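# Right the fallen bottle and complete the carton row

## Task

On the tray one bottle lies on its side, and one row of the carton has some empty cells. Set the toppled bottle upright on the tray again, then put other bottles taken upright from the tray into each empty cell of that partly filled row until none is left empty.

## Robot and tools

Robot: two arms, left_arm carrying a five-finger left hand and right_arm carrying a right hand (mirror images). Base positions in the scene frame: left_arm (-0.025, +0.339, +0.001) m, right_arm (+0.012, -0.322, -0.002) m, each turned only slightly about z. Scene frame: origin at table-top height midway between the nominal bases, +z up, +x out over the table, left_arm on the +y side (not the image sides). A post stands on the floor behind the arms. Loose objects may get a short nudge from outside at times.

Hand point: a point fixed to the palm, 0.05 m in front of it and 0.15 m from the wrist mount along the fingers. Its +z runs along the straightened fingers, +y points out of the palm, +x runs across the palm; on the right hand +x leads away from the thumb, on the left hand toward it. Straight fingers extend 0.06-0.07 m past the point and sit 0.06 m behind it along -y. A wrist bracket on the little-finger side can collide with things.

ROW format (used by execute_actions and move): 28 numbers, each in [-1, 1], always for both arms in this order: left dx, dy, dz, rx, ry, rz; left little, ring, middle, index, thumb_bend, thumb_turn, force_limit, speed; then the same 14 for the right arm. The six pose numbers are an offset, not a pose: they count from that arm's Hand target as it stood when the action or call began, along that Hand target's own axes. 1.0 equals 0.6 m for dx/dy/dz or 180 degrees; rx, ry, rz form one rotation vector. Six zeros mean no new pose request. The six hand numbers are absolute motor targets: +1 open/straight, -1 closed; thumb_turn -1 swings the thumb in front of the palm opposite the fingers, +1 beside the palm. force_limit maps -1 to about 0 N and +1 to 10 N at the fingertip (15 N for the two thumb motors). speed rises from near zero at -1 to full at +0.48 and stays full up to +1. There is no 'unchanged' value: to keep a hand as it is, resend the eight numbers of its last executed row (before any row, use hand_measured plus hand_force_limit and hand_speed).

execute_actions(actions, cameras): actions is a list of actions; each action is a list of up to 15 rows, one per 1/30 s step, and a short action repeats its last row up to step 15. All rows of one action are offsets from the same starting Hand target, not chained. Images return only if actions is empty or cameras names them. cameras: list of names, ["all"], [] or null.

move(target, speed, blend, blocking, cameras): drives each hand point in a straight line toward the given offset. target is one 28-number row or a list of up to 15 rows; every row is an offset from the Hand targets at the move's start, not from the previous row. speed: top path speed in m/s, 0.002 to 4.3, default 0.25 (turns up to twice that in rad/s), one value or one per target. blend: corner rounding in metres per target, 0 = stop at each. blocking=false returns after about 0.5 s while motion continues. Paths last at most 10 s and do not avoid obstacles or the other arm. The result adds a move: line with the ending (done, off_target, moving, held, fault) and limits (paced = pose clipped, held = steps withheld).

wait(seconds 0-3600, cameras): lets time pass with no new commands; a running move carries on. stop(cameras): brakes a running move. zoom_image(camera, region): enlarges [x0, y0, x1, y1] pixels (at most 504 by 504) of the newest image from cam_high, cam_low, cam_left_wrist or cam_right_wrist. show_instructions(): shows the reference pages. finished_scene(scene=1): ends the scene permanently.

Cameras: cam_high 504x504, cam_low 504x504, cam_left_wrist 672x504, cam_right_wrist 672x504 (wrist ones fisheye).

Results: end_effector_position (m) and end_effector_quat_wxyz per arm, in that arm's own base frame; Hand target is the last commanded pose after clipping, and the next offsets start from it. hand_measured, hand_stopped_by (moving, target, force, stalled, fault) and hand_load_n (fingertip load, positive pushing open) each give six values in motor order. Joint positions, velocities and torques follow; action calls also list hand positions at some steps. A lost grip shows as hand_load_n dropping to about 0.

Behaviour to expect: the arms track loosely and often settle 1-3 cm (sometimes 5 cm) short, usually low; that is not a contact sign. Resending execute_actions with zero offsets re-requests the target; otherwise send the remaining gap as an offset. Commanded orientation is clipped to within 40 degrees of the current one each step. The elbow may sag under load. Near the base, small hand motions can swing the whole arm.

Gripping: with the thumb turned in front, the hand closes around objects about 0.035-0.065 m thick (handles down to 0.025 m); a thumb tip to index pad pinch can hold light items up to about 0.08 m. Close slowly (speed -0.94 or below) for gentle grips. A motor only starts when its target changes by 0.002 or more; to grip harder raise force_limit and send a more closed target; to loosen send a more open one.

Avoid: dropping bottles even a few millimetres, releasing a moving object, fast impacts, heavy pushing, letting the two hands or arms press on each other, anything falling or being left off the table (that fails the job), overloading fingers, and long stretched holds or pushes into unreachable poses that overheat motors (MOTOR HOT, then a 30-60 s arm fault). A blocked arm keeps pressing until commanded back past its hand point. The finished state must remain stable after the robot lets go.

Each tool is called after "Call:" as name(argument=value, ...), one argument or row to a line, values as JSON.

Reference images:

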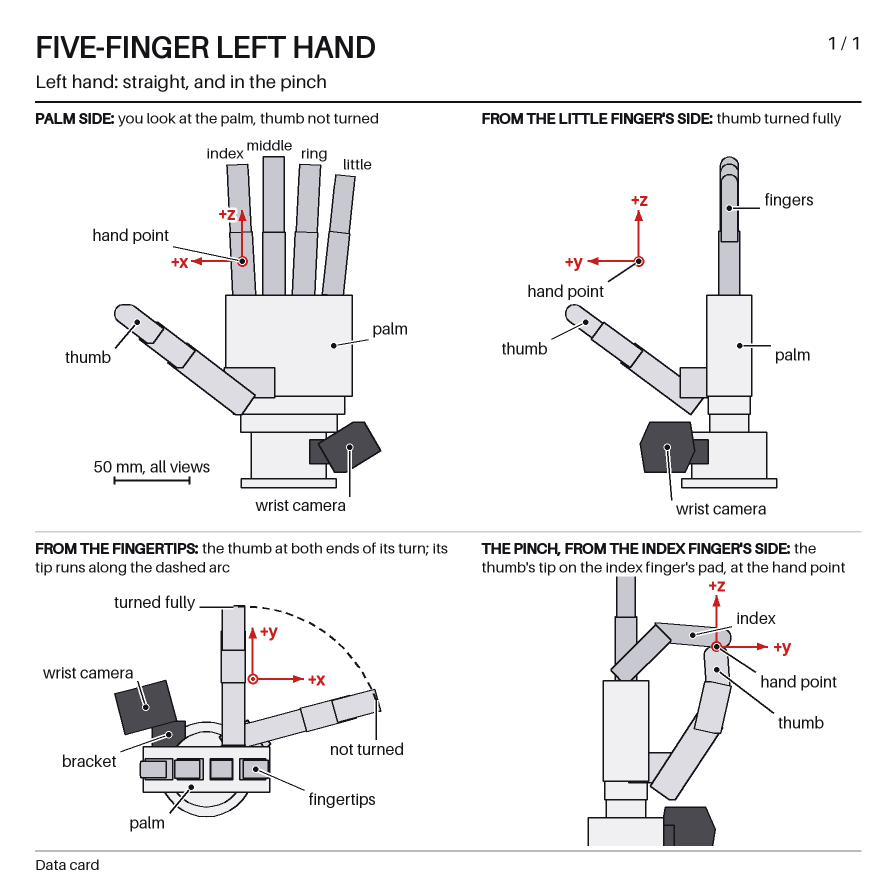

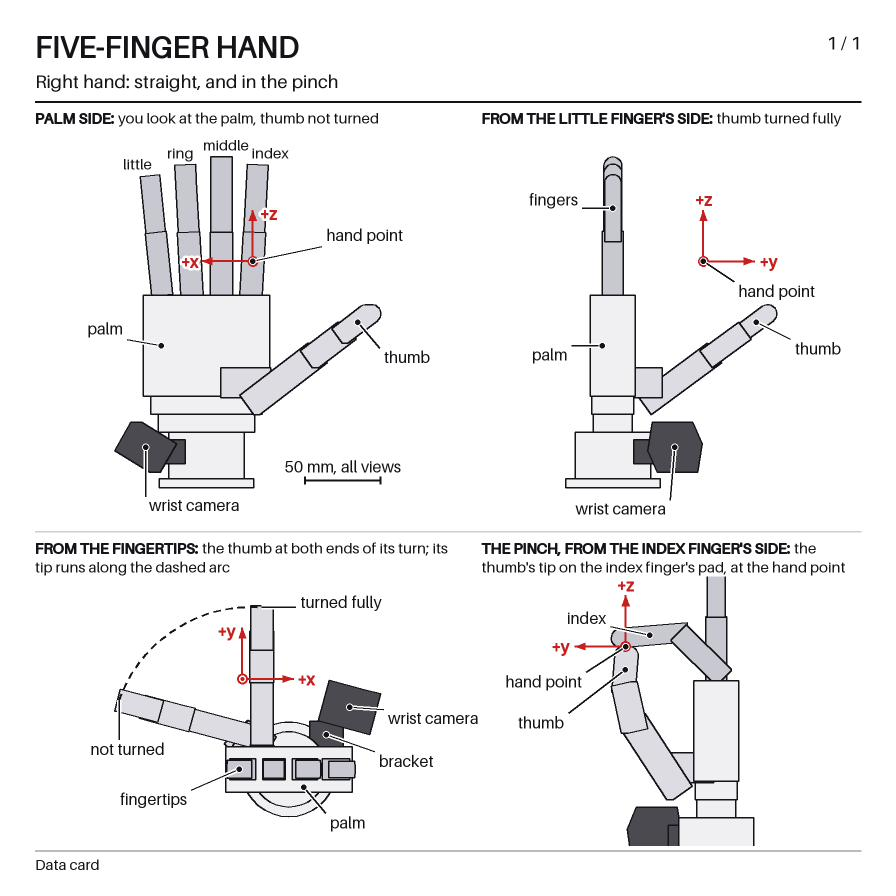

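## Session

Call:
execute_actions(
  actions=[],
)

Scene clock: 0.00 s.
left_arm: end_effector_position=(+0.7556, -0.2126, +0.2368) hand_measured=(+1.000, +1.000, +1.000, +1.000, +1.000, +1.000) hand_load_n=(+0.0, +0.0, +0.0, +0.0, +0.0, +0.0) hand_stopped_by=(target, target, target, target, target, target) hand_force_limit=0.00 hand_speed=-0.80 end_effector_quat_wxyz=(+0.000, +0.987, -0.015, +0.160) | right_arm: end_effector_position=(+0.6039, +0.1493, +0.3454) hand_measured=(+1.000, +1.000, +1.000, +1.000, +1.000, +1.000) hand_load_n=(+0.0, +0.0, +0.0, +0.0, +0.0, +0.0) hand_stopped_by=(target, target, target, target, target, target) hand_force_limit=0.00 hand_speed=-0.80 end_effector_quat_wxyz=(-0.048, +0.427, -0.535, +0.727)
Joint positions: left_arm=[-0.221 2.149 2.337 -1.445 -0.065 -1.751] | right_arm=[0.565 1.687 1.358 0.674 1.386 -0.947]
Joint velocities: within noise
Joint torques (N m): no reading
Heat: left arm: hottest wrist yaw 27 °C; right arm: hottest shoulder 29 °C.
Hand target: left_arm +0.7589, -0.2134, +0.2594; +0.004, +0.984, -0.015, +0.179 | right_arm +0.6078, +0.1518, +0.3458; -0.049, +0.425, -0.536, +0.727

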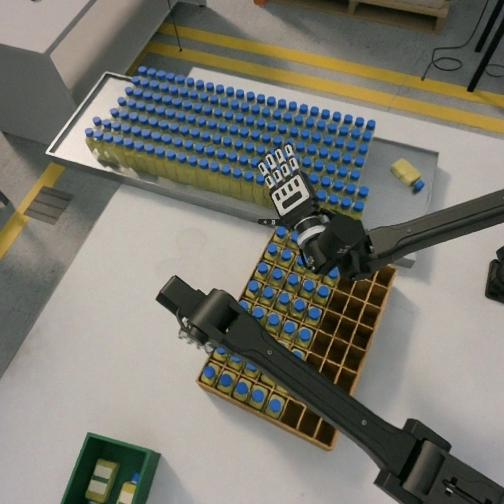

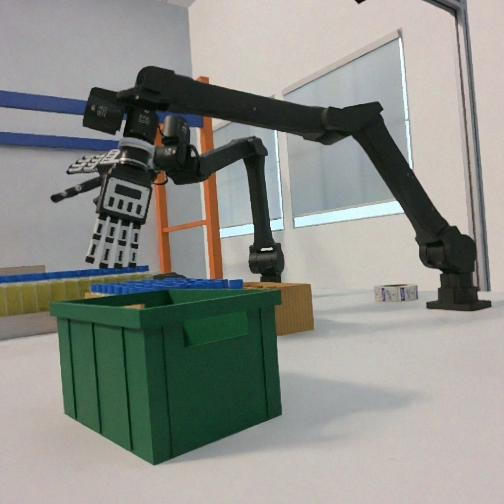

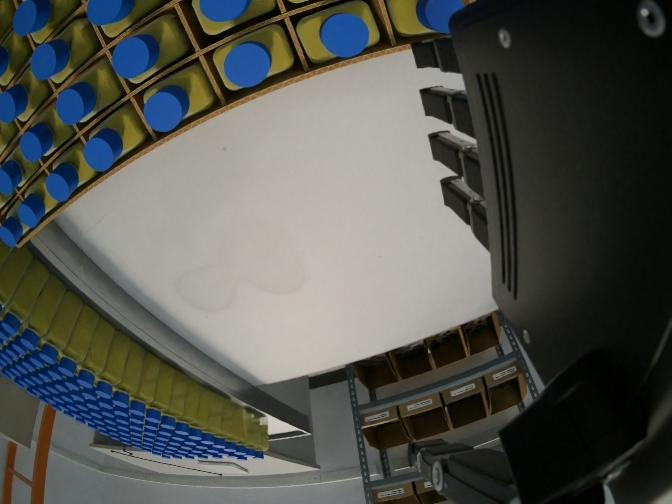

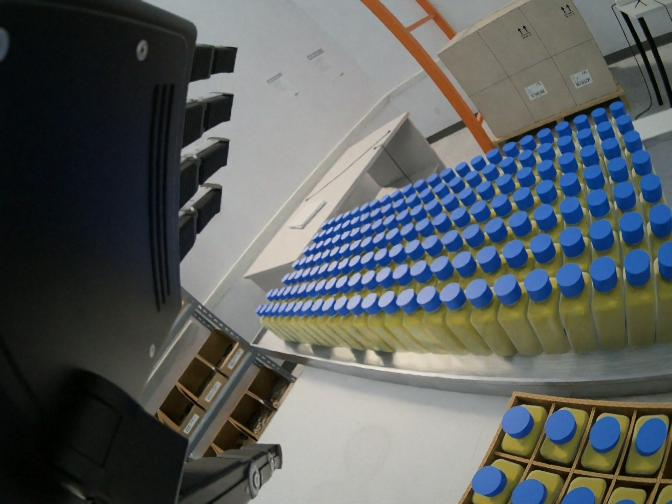

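Call:
zoom_image(
  camera="cam_high",
  region=[180, 200, 430, 450],
)

Call:
zoom_image(
  camera="cam_high",
  region=[240, 80, 440, 280],
)

Call:
zoom_image(
  camera="cam_low",
  region=[0, 200, 504, 460],
)

Call:
zoom_image(
  camera="cam_high",
  region=[40, 50, 280, 260],
)

Scaled by 2.016 from the camera's image (finer frame: 720x720).

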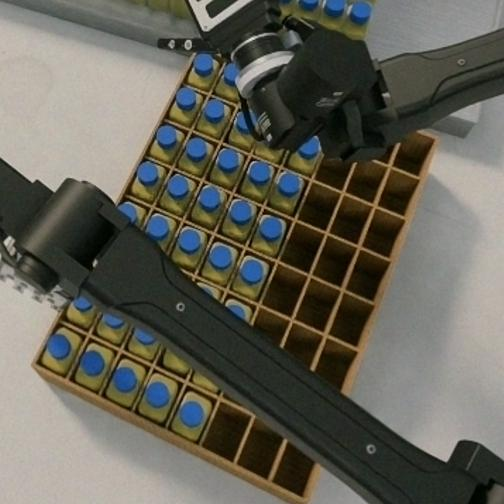

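Scaled by 2.520 from the camera's image (finer frame: 720x720).

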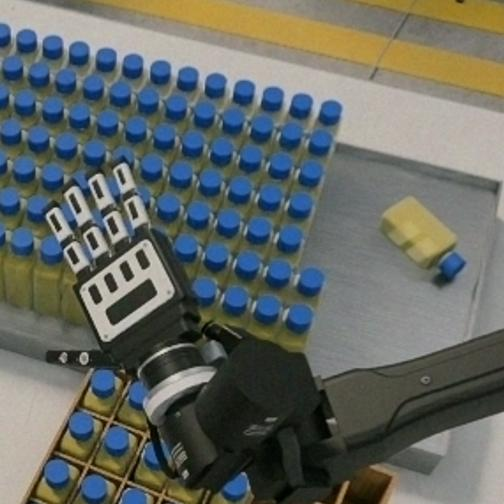

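Scaled by 1.000.

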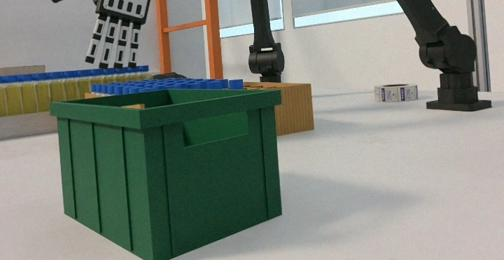

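Scaled by 2.100 from the camera's image (finer frame: 720x720).

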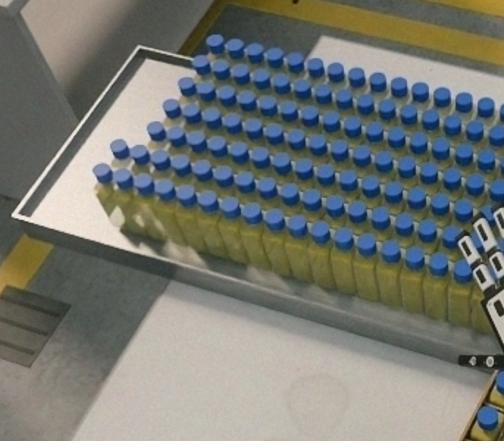

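Call:
move(
  target=[-0.4705,-0.4005,-0.4415,0,0,0,1,1,1,1,1,1,0,-0.8, 0.6208,0.2325,0.1002,0,0,0,1,1,1,1,1,1,0,-0.8],
  cameras=["all"],
)

Scene clock: 75.73 s.
left_arm: end_effector_position=(+0.4125, +0.0369, +0.4068) hand_measured=(+1.000, +1.000, +1.000, +1.000, +1.000, +1.000) hand_load_n=(+0.0, +0.0, +0.0, +0.0, +0.0, -0.5) hand_stopped_by=(target, target, target, target, target, target) hand_force_limit=0.00 hand_speed=-0.80 end_effector_quat_wxyz=(+0.004, +0.983, -0.012, +0.183) | right_arm: end_effector_position=(+0.3582, -0.1457, +0.4507) hand_measured=(+1.000, +1.000, +1.000, +1.000, +1.000, +1.000) hand_load_n=(+0.0, +0.0, +0.0, +0.0, +0.0, +0.0) hand_stopped_by=(target, target, target, target, target, target) hand_force_limit=0.00 hand_speed=-0.80 end_effector_quat_wxyz=(-0.053, +0.422, -0.534, +0.731)
Joint positions: left_arm=[0.308 1.204 1.574 -1.593 0.12 -1.26] | right_arm=[0.03 0.714 0.885 -0.058 0.856 -0.683]
Joint torques (N m): left_arm=[0.91 -7.06 8.46 0.66 0.18 0.22] | right_arm=[-1.03 -0.21 8.51 0.92 -0.08 -0.04]
Heat: left arm: hottest shoulder 34 °C; right arm: hottest shoulder 32 °C.
Hand target: left_arm +0.4088, +0.0381, +0.4068; +0.004, +0.984, -0.015, +0.180 | right_arm +0.3586, -0.1477, +0.4457; -0.049, +0.425, -0.536, +0.727
Off the commanded pose: left_arm 0.004 m, 0 deg | right_arm 0.006 m, 1 deg.
move: done

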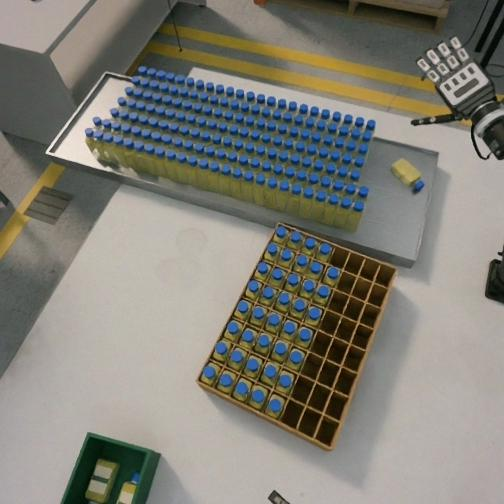

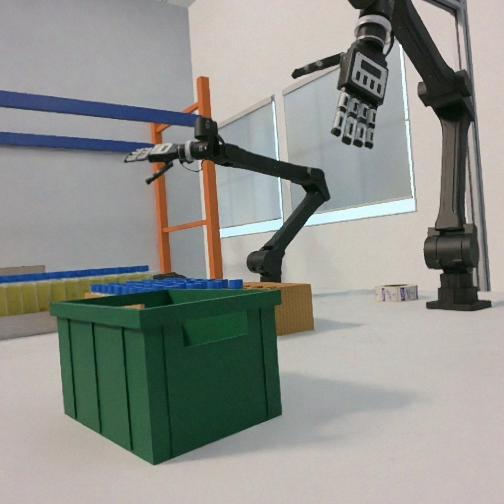

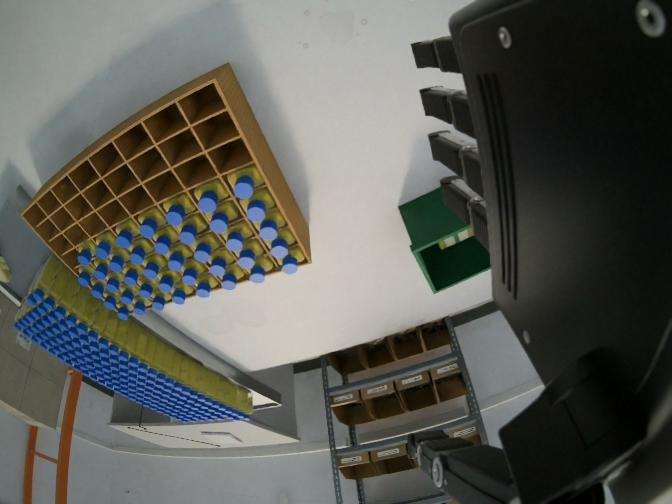

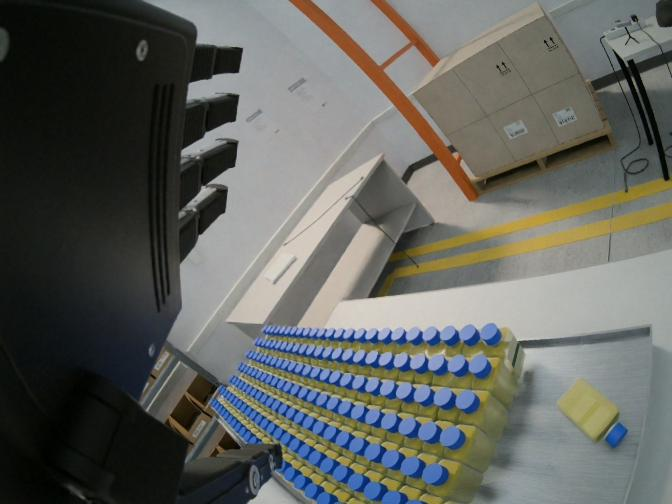

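Call:
zoom_image(
  camera="cam_high",
  region=[190, 210, 430, 450],
)

Call:
zoom_image(
  camera="cam_high",
  region=[260, 90, 440, 270],
)

Call:
zoom_image(
  camera="cam_left_wrist",
  region=[0, 50, 330, 330],
)

Call:
zoom_image(
  camera="cam_right_wrist",
  region=[400, 250, 672, 504],
)

Scaled by 2.100 from the camera's image (finer frame: 720x720).

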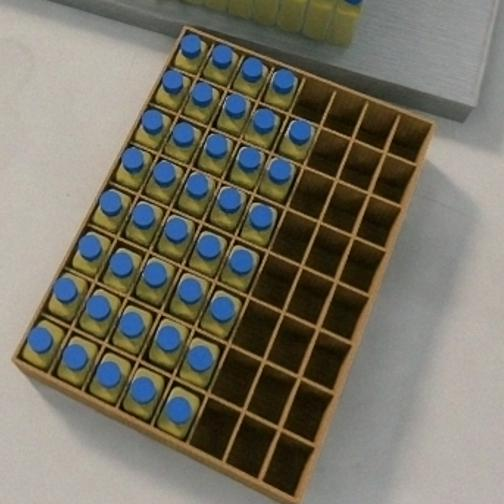

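Scaled by 2.800 from the camera's image (finer frame: 720x720).

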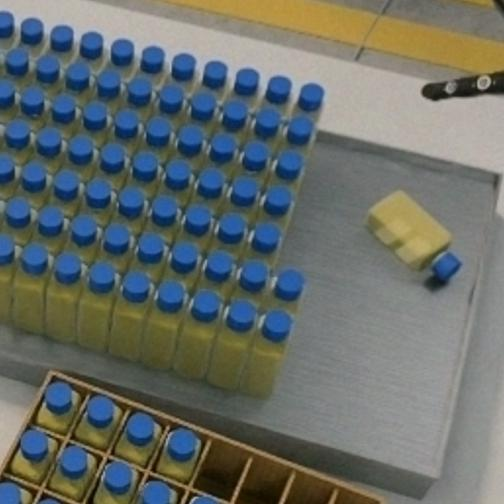

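Scaled by 1.527 from the camera's image (finer frame: 960x720).

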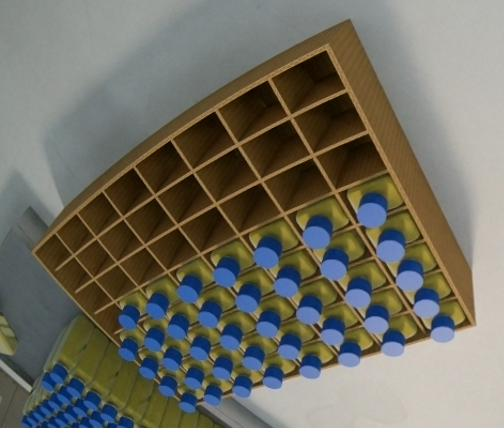

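Scaled by 1.853 from the camera's image (finer frame: 960x720).

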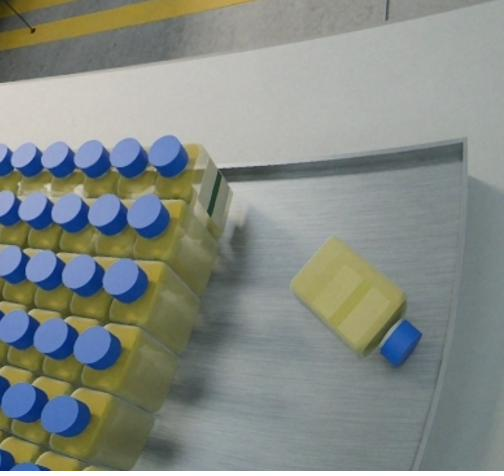

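Call:
zoom_image(
  camera="cam_right_wrist",
  region=[100, 0, 340, 260],
)

Call:
zoom_image(
  camera="cam_right_wrist",
  region=[150, 350, 350, 504],
)

Call:
zoom_image(
  camera="cam_left_wrist",
  region=[340, 0, 580, 260],
)

Scaled by 1.938 from the camera's image (finer frame: 960x720).

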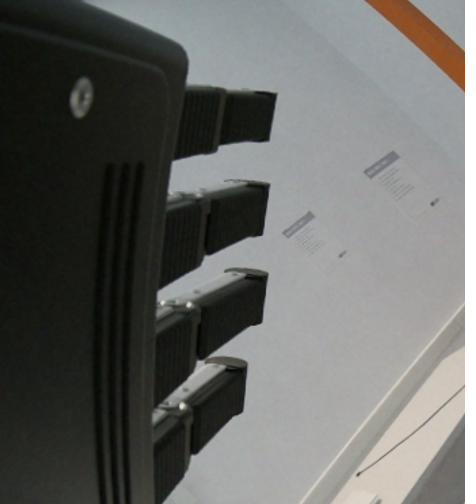

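Scaled by 2.520 from the camera's image (finer frame: 960x720).

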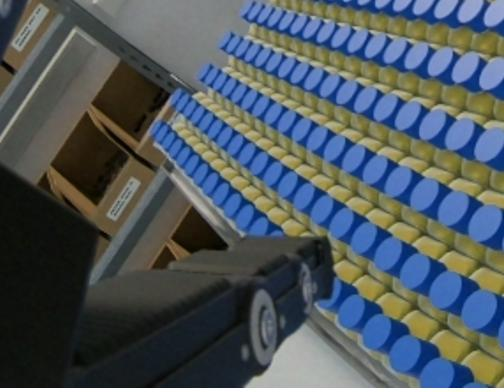

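Scaled by 1.938 from the camera's image (finer frame: 960x720).

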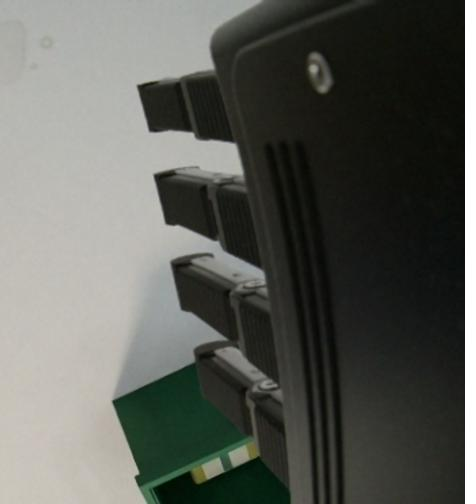

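Call:
zoom_image(
  camera="cam_left_wrist",
  region=[150, 50, 320, 300],
)

Call:
zoom_image(
  camera="cam_left_wrist",
  region=[0, 150, 170, 330],
)

Call:
zoom_image(
  camera="cam_high",
  region=[400, 30, 504, 150],
)

Call:
zoom_image(
  camera="cam_high",
  region=[260, 215, 360, 315],
)

Call:
zoom_image(
  camera="cam_high",
  region=[300, 100, 450, 250],
)

Scaled by 2.016 from the camera's image (finer frame: 960x720).

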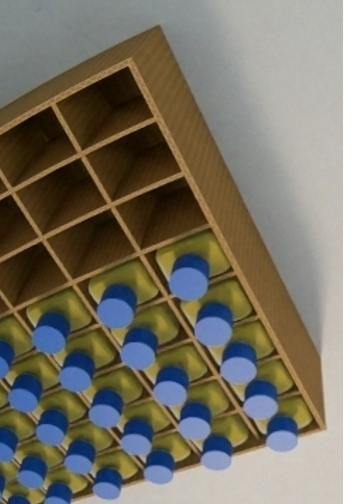

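Scaled by 2.800 from the camera's image (finer frame: 960x720).

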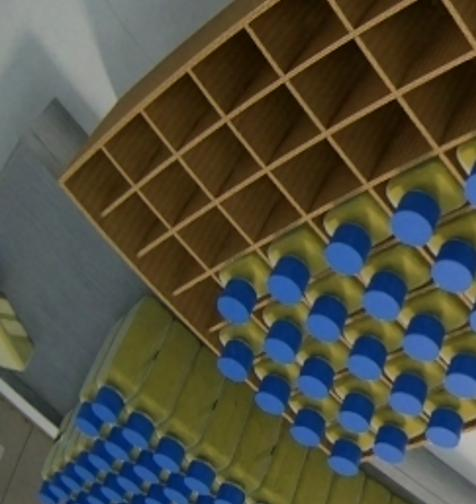

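Scaled by 4.200 from the camera's image (finer frame: 720x720).

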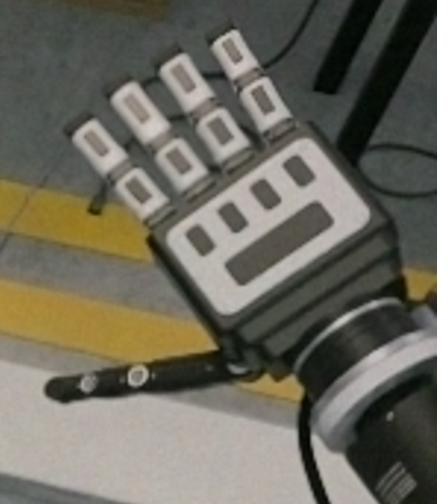

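Scaled by 5.040 from the camera's image (finer frame: 720x720).

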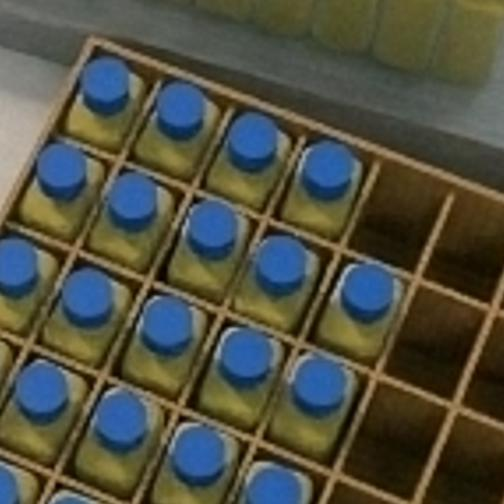

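Scaled by 3.360 from the camera's image (finer frame: 720x720).

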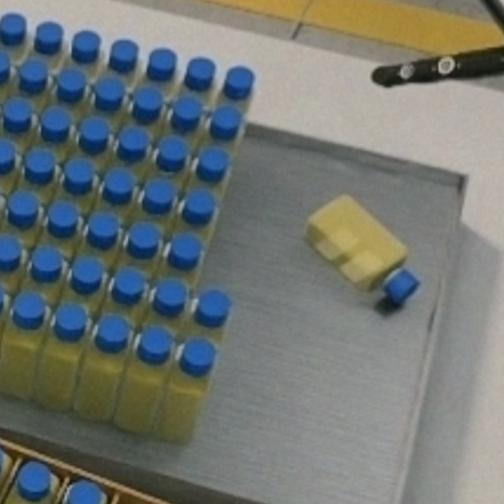

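Call:
move(
  target=[0,0,0,0,0,0,1,1,1,1,1,1,0,-0.8, -0.295,0.1988,0.1287,-0.1189,0.0889,0.1971,1,1,1,0.4,0.3,-0.6,-0.3,-0.2],
  cameras=["all"],
)

Scene clock: 470.83 s.
left_arm: end_effector_position=(+0.4124, +0.0368, +0.4068) hand_measured=(+1.000, +1.000, +1.000, +1.000, +1.000, +1.000) hand_load_n=(+0.0, +0.0, +0.0, +0.0, +0.0, +0.0) hand_stopped_by=(target, target, target, target, target, target) hand_force_limit=0.00 hand_speed=-0.80 end_effector_quat_wxyz=(+0.004, +0.983, -0.012, +0.183) | right_arm: end_effector_position=(+0.4630, -0.1581, +0.2373) hand_measured=(+1.000, +1.000, +1.000, +0.400, +0.300, -0.600) hand_load_n=(+0.0, +0.0, +0.0, +0.0, +0.0, +0.0) hand_stopped_by=(target, target, target, target, target, target) hand_force_limit=-0.30 hand_speed=-0.20 end_effector_quat_wxyz=(+0.106, -0.153, +0.763, -0.619)
Joint positions: left_arm=[0.308 1.204 1.574 -1.593 0.12 -1.26] | right_arm=[-0.008 1.206 0.852 -0.18 1.141 0.466]
Joint torques (N m): left_arm=[0.91 -7.06 8.46 0.66 0.19 0.21] | right_arm=[-0.79 -5.25 11.47 0.79 0.41 -0.08]
Heat: left arm: hottest elbow 33 °C; right arm: hottest elbow 32 °C.
Hand target: left_arm +0.4088, +0.0381, +0.4068; +0.004, +0.984, -0.015, +0.180 | right_arm +0.4766, -0.1613, +0.2522; +0.115, -0.142, +0.764, -0.619
Off the commanded pose: left_arm 0.004 m, 0 deg | right_arm 0.021 m, 2 deg.
move: off_target (right_arm)

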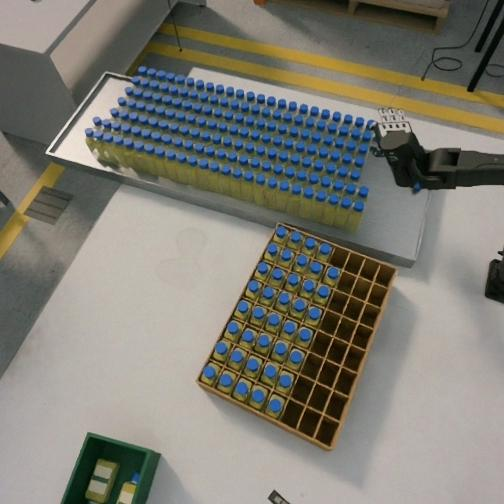

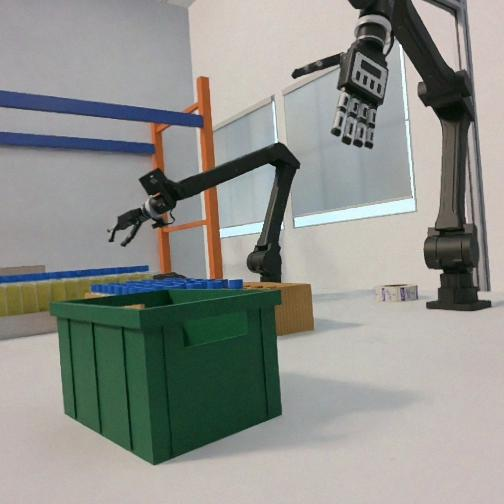

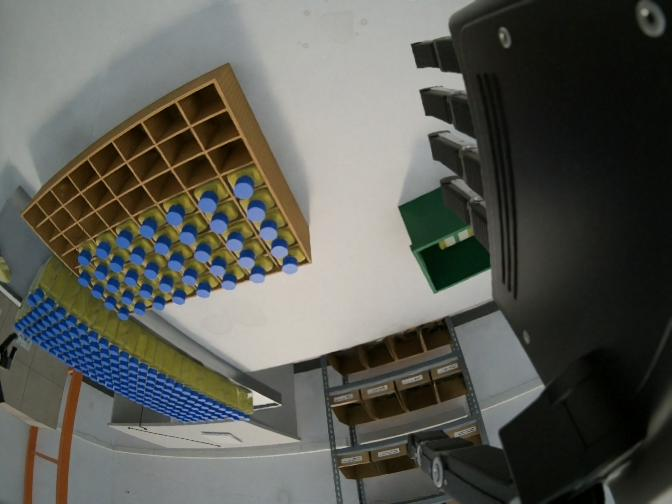

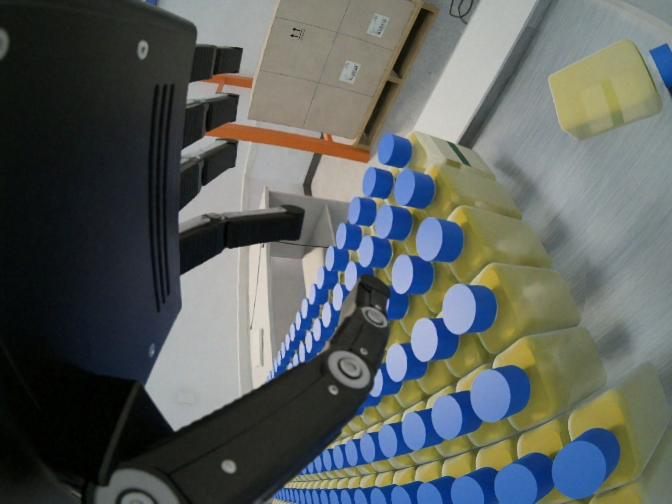

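Call:
zoom_image(
  camera="cam_right_wrist",
  region=[340, 120, 672, 504],
)

Call:
zoom_image(
  camera="cam_high",
  region=[320, 80, 450, 210],
)

Scaled by 1.312 from the camera's image (finer frame: 960x720).

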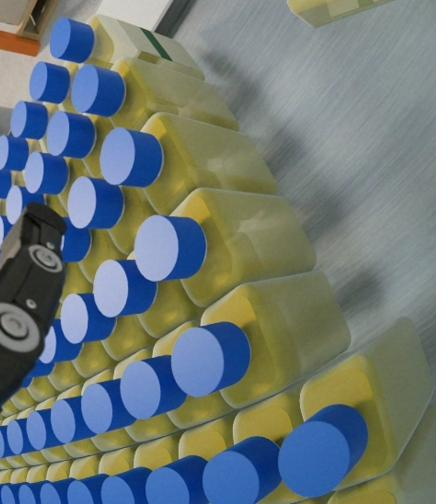

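Scaled by 3.877 from the camera's image (finer frame: 720x720).

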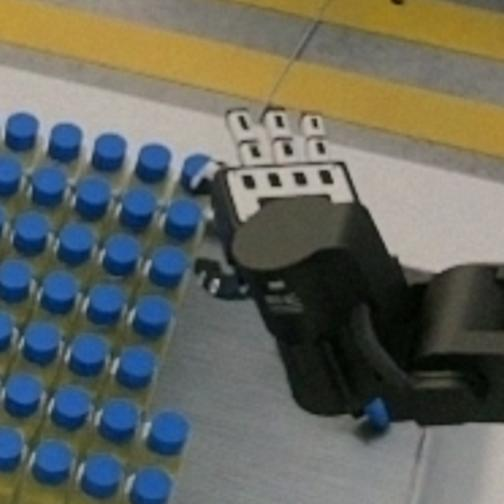

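Call:
move(
  target=[0,0,0,0,0,0,1,1,1,1,1,1,0,-0.8, -0.0623,0.1263,-0.2322,0,0,0,1,1,1,0.3,0.16,-0.6,-0.3,-0.2],
  cameras=["cam_high","cam_low","cam_right_wrist"],
  speed=0.15,
)

Call:
zoom_image(
  camera="cam_right_wrist",
  region=[270, 150, 672, 504],
)

Call:
zoom_image(
  camera="cam_high",
  region=[300, 130, 430, 260],
)

Call:
zoom_image(
  camera="cam_low",
  region=[0, 180, 300, 330],
)

Scene clock: 609.37 s.
left_arm: end_effector_position=(+0.4124, +0.0368, +0.4068) hand_measured=(+1.000, +1.000, +1.000, +1.000, +1.000, +1.000) hand_load_n=(+0.0, +0.0, +0.0, +0.0, -0.5, +0.0) hand_stopped_by=(target, target, target, target, target, target) hand_force_limit=0.00 hand_speed=-0.80 end_effector_quat_wxyz=(+0.004, +0.983, -0.012, +0.183) | right_arm: end_effector_position=(+0.4440, -0.0143, +0.2013) hand_measured=(+1.000, +1.000, +1.000, +0.300, +0.160, -0.600) hand_load_n=(+0.0, +0.0, +0.0, +0.0, +0.0, +0.0) hand_stopped_by=(target, target, target, target, target, target) hand_force_limit=-0.30 hand_speed=-0.20 end_effector_quat_wxyz=(+0.108, -0.146, +0.762, -0.621)
Joint positions: left_arm=[0.308 1.204 1.574 -1.593 0.12 -1.26] | right_arm=[0.382 1.421 1.042 -1.286 1.364 1.65]
Joint torques (N m): left_arm=[0.91 -7.06 8.47 0.66 0.19 0.21] | right_arm=[-0.03 -6.59 9.92 -0.32 0.84 -0.01]
Heat: left arm: hottest elbow 33 °C; right arm: hottest elbow 37 °C.
Hand target: left_arm +0.4088, +0.0381, +0.4068; +0.004, +0.984, -0.015, +0.180 | right_arm +0.4571, -0.0059, +0.2070; +0.115, -0.142, +0.764, -0.619
Off the commanded pose: left_arm 0.004 m, 0 deg | right_arm 0.016 m, 1 deg.
move: off_target (right_arm)

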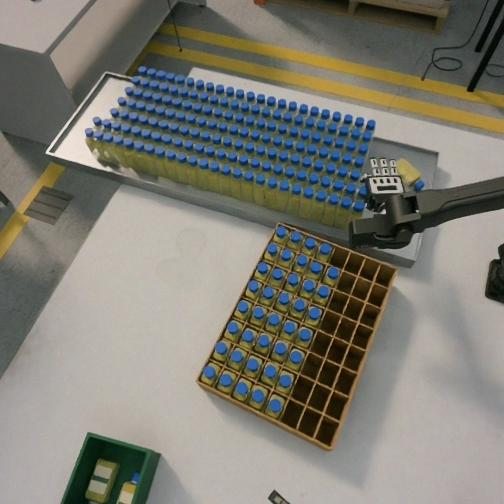

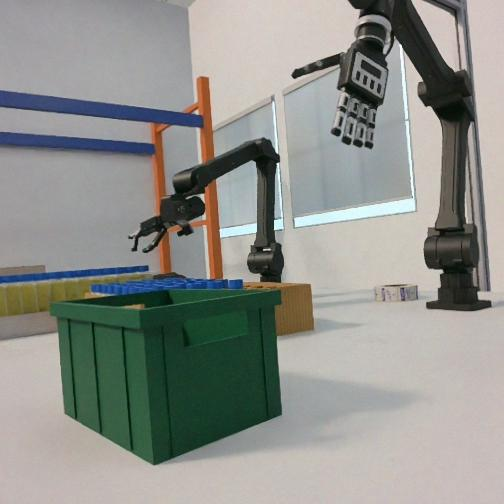

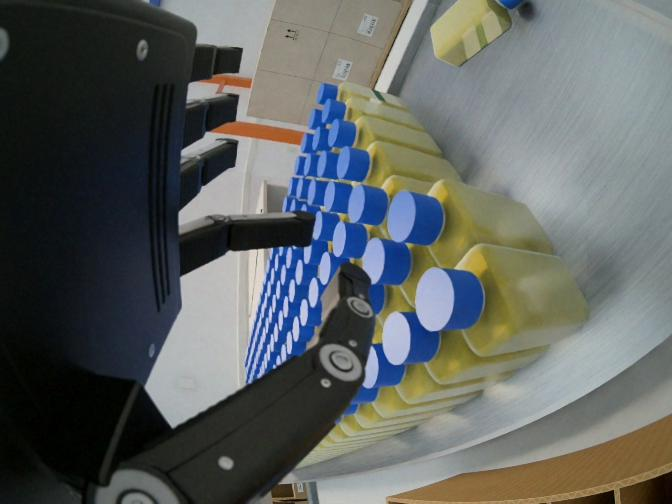

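Scaled by 1.254 from the camera's image (finer frame: 960x720).

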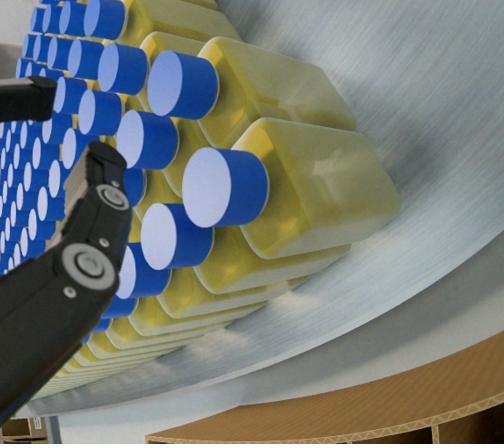

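Scaled by 3.877 from the camera's image (finer frame: 720x720).

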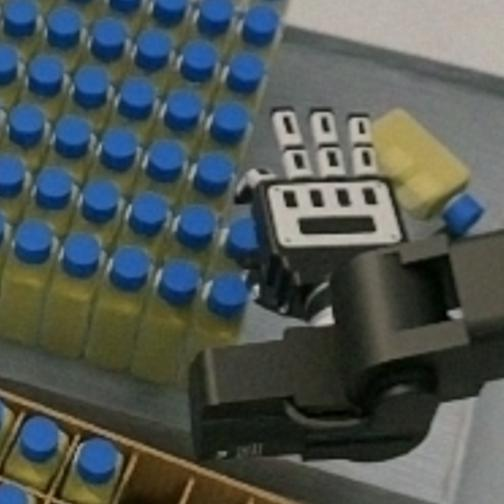

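Scaled by 1.680 from the camera's image (finer frame: 720x720).

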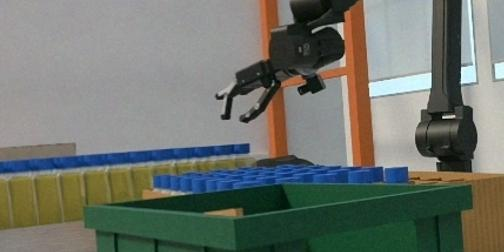

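Call:
move(
  target=[0,0,0,0,0,0,1,1,1,1,1,1,0,-0.8, 0.0083,0.0280,-0.0520,0,0,0,1,1,1,0.3,0.16,-0.6,-0.3,-0.2],
  cameras=["cam_high","cam_low","cam_right_wrist"],
  speed=0.1,
)

Call:
zoom_image(
  camera="cam_right_wrist",
  region=[270, 150, 672, 504],
)

Call:
zoom_image(
  camera="cam_high",
  region=[320, 160, 400, 240],
)

Call:
zoom_image(
  camera="cam_low",
  region=[80, 200, 240, 300],
)

Scene clock: 641.10 s.
left_arm: end_effector_position=(+0.4124, +0.0368, +0.4068) hand_measured=(+1.000, +1.000, +1.000, +1.000, +1.000, +1.000) hand_load_n=(+0.0, +0.0, +0.0, +0.0, -0.5, +0.0) hand_stopped_by=(target, target, target, target, target, target) hand_force_limit=0.00 hand_speed=-0.80 end_effector_quat_wxyz=(+0.004, +0.983, -0.012, +0.183) | right_arm: end_effector_position=(+0.4288, +0.0148, +0.1935) hand_measured=(+1.000, +1.000, +1.000, +0.300, +0.160, -0.600) hand_load_n=(+0.0, +0.0, +0.0, +0.0, +0.0, +0.0) hand_stopped_by=(target, target, target, target, target, target) hand_force_limit=-0.30 hand_speed=-0.20 end_effector_quat_wxyz=(+0.110, -0.145, +0.763, -0.621)
Joint positions: left_arm=[0.308 1.204 1.574 -1.593 0.12 -1.26] | right_arm=[0.468 1.498 1.081 -1.619 1.339 2.033]
Joint torques (N m): left_arm=[0.97 -7.06 8.46 0.68 0.19 0.21] | right_arm=[0.21 -7.06 9.28 -0.8 0.72 -0.03]
Heat: left arm: hottest elbow 33 °C; right arm: hottest elbow 37 °C.
Hand target: left_arm +0.4088, +0.0381, +0.4068; +0.004, +0.984, -0.015, +0.180 | right_arm +0.4401, +0.0239, +0.1970; +0.114, -0.142, +0.764, -0.619
Off the commanded pose: left_arm 0.004 m, 0 deg | right_arm 0.015 m, 1 deg.
move: off_target (right_arm)

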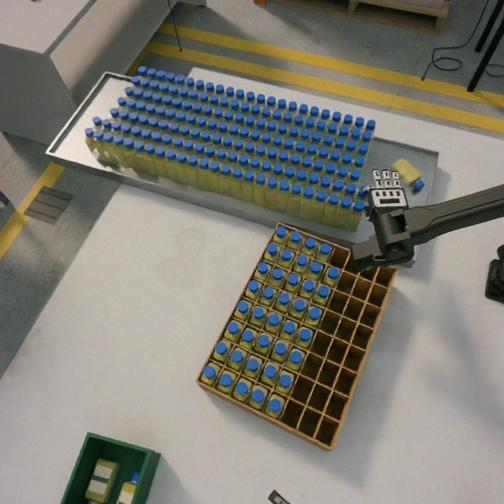

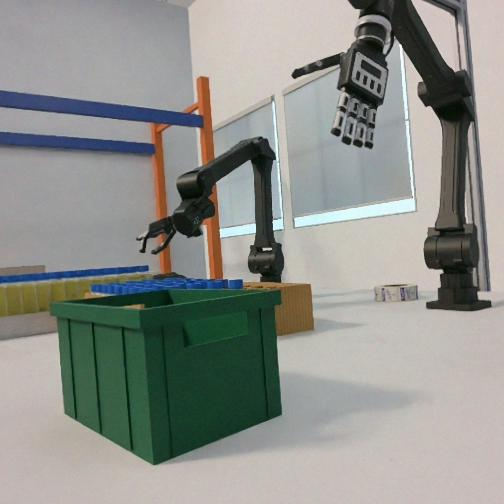

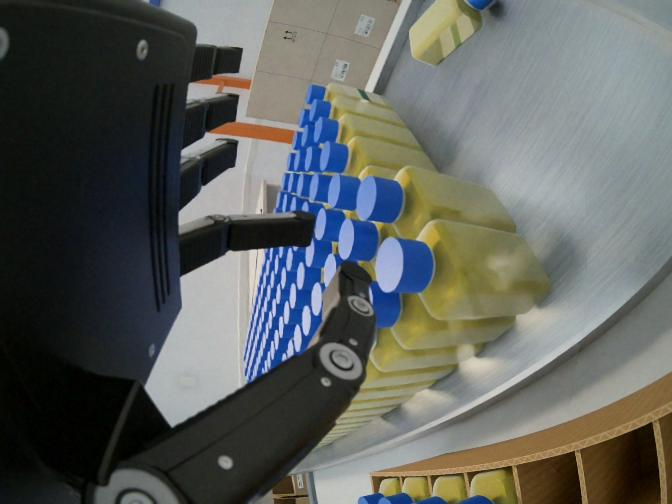

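Scaled by 1.254 from the camera's image (finer frame: 960x720).

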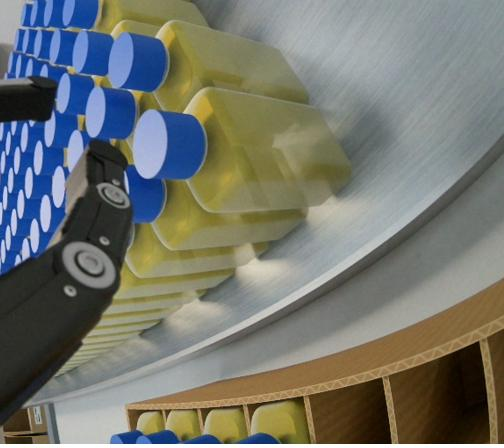

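Scaled by 6.300 from the camera's image (finer frame: 720x720).

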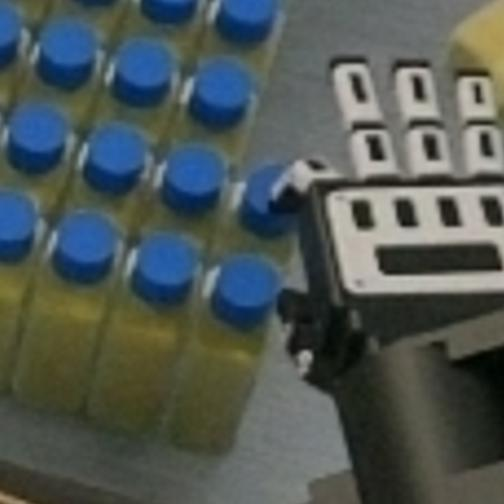

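Scaled by 3.150 from the camera's image (finer frame: 720x720).

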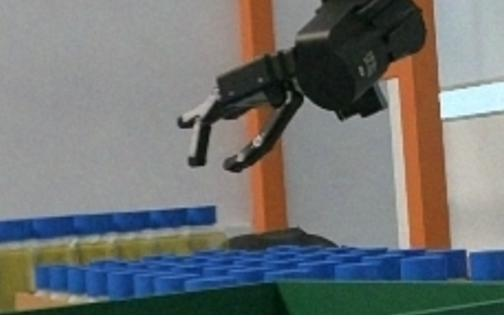

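Call:
move(
  target=[0,0,0,0,0,0,1,1,1,1,1,1,0,-0.8, 0.0065,-0.0035,0.0042,-0.0330,-0.1127,-0.0302,1,1,1,0.3,0.16,-0.6,-0.3,-0.2],
  cameras=["cam_high","cam_low","cam_right_wrist"],
  speed=0.15,
)

Call:
zoom_image(
  camera="cam_right_wrist",
  region=[270, 150, 540, 400],
)

Call:
zoom_image(
  camera="cam_high",
  region=[320, 160, 400, 240],
)

Call:
zoom_image(
  camera="cam_low",
  region=[80, 200, 240, 300],
)

Scene clock: 726.17 s.
left_arm: end_effector_position=(+0.4124, +0.0368, +0.4068) hand_measured=(+1.000, +1.000, +1.000, +1.000, +1.000, +1.000) hand_load_n=(+0.0, +0.0, +0.0, +0.0, -0.5, +0.0) hand_stopped_by=(target, target, target, target, target, target) hand_force_limit=0.00 hand_speed=-0.80 end_effector_quat_wxyz=(+0.004, +0.983, -0.012, +0.183) | right_arm: end_effector_position=(+0.4408, +0.0240, +0.2017) hand_measured=(+1.000, +1.000, +1.000, +0.300, +0.160, -0.600) hand_load_n=(+0.0, +0.0, -0.5, +0.0, +0.0, +0.0) hand_stopped_by=(target, target, target, target, target, target) hand_force_limit=-0.30 hand_speed=-0.20 end_effector_quat_wxyz=(+0.211, -0.291, +0.755, -0.548)
Joint positions: left_arm=[0.308 1.204 1.574 -1.593 0.12 -1.26] | right_arm=[0.393 1.125 0.775 -0.421 1.111 0.716]
Joint torques (N m): left_arm=[0.91 -7.06 8.44 0.66 0.19 0.21] | right_arm=[-0.91 -5.77 6.79 1.5 0.53 -0.23]
Heat: left arm: hottest elbow 34 °C; right arm: hottest elbow 35 °C.
Hand target: left_arm +0.4088, +0.0381, +0.4068; +0.004, +0.984, -0.015, +0.180 | right_arm +0.4376, +0.0198, +0.1986; +0.211, -0.290, +0.755, -0.549
Off the commanded pose: left_arm 0.004 m, 0 deg | right_arm 0.006 m, 0 deg.
move: done

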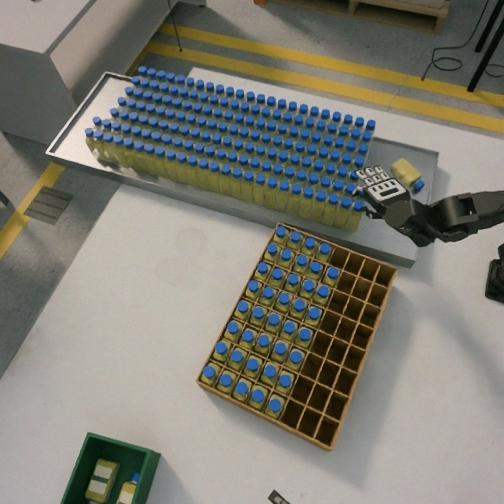

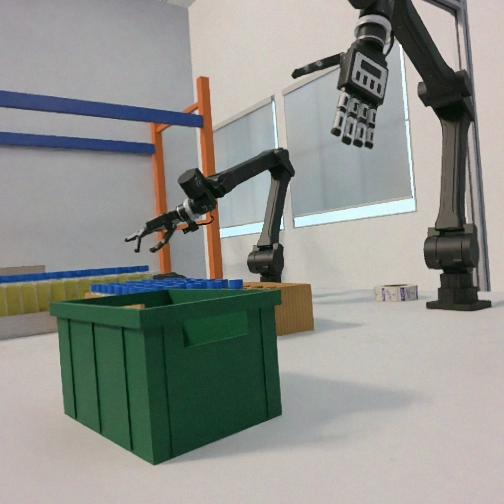

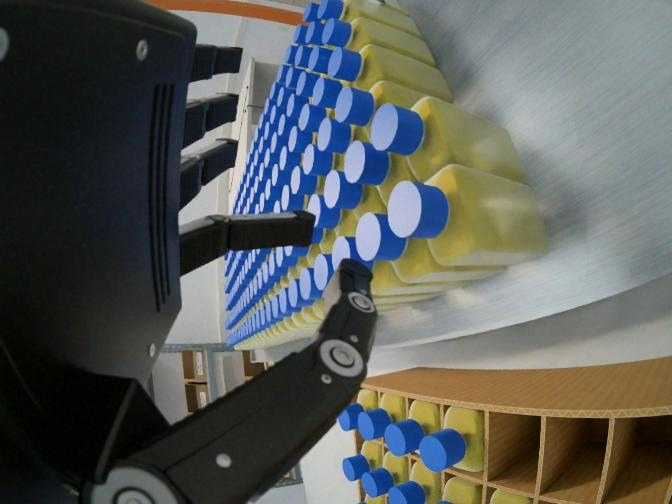

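Scaled by 1.867 from the camera's image (finer frame: 960x720).

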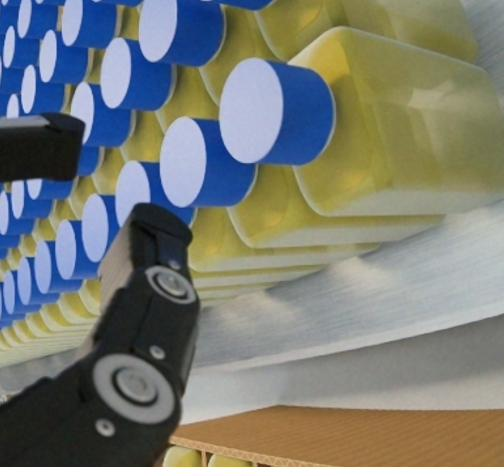

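Scaled by 6.300 from the camera's image (finer frame: 720x720).

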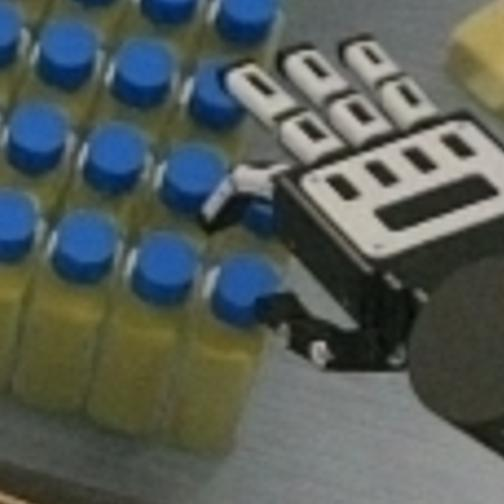

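Scaled by 3.150 from the camera's image (finer frame: 720x720).

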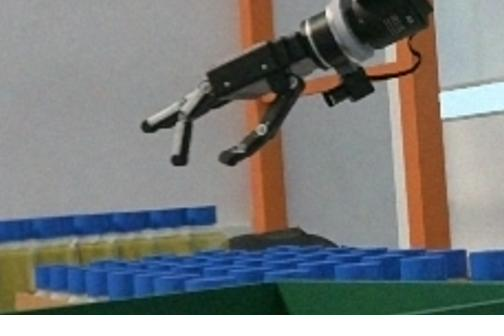

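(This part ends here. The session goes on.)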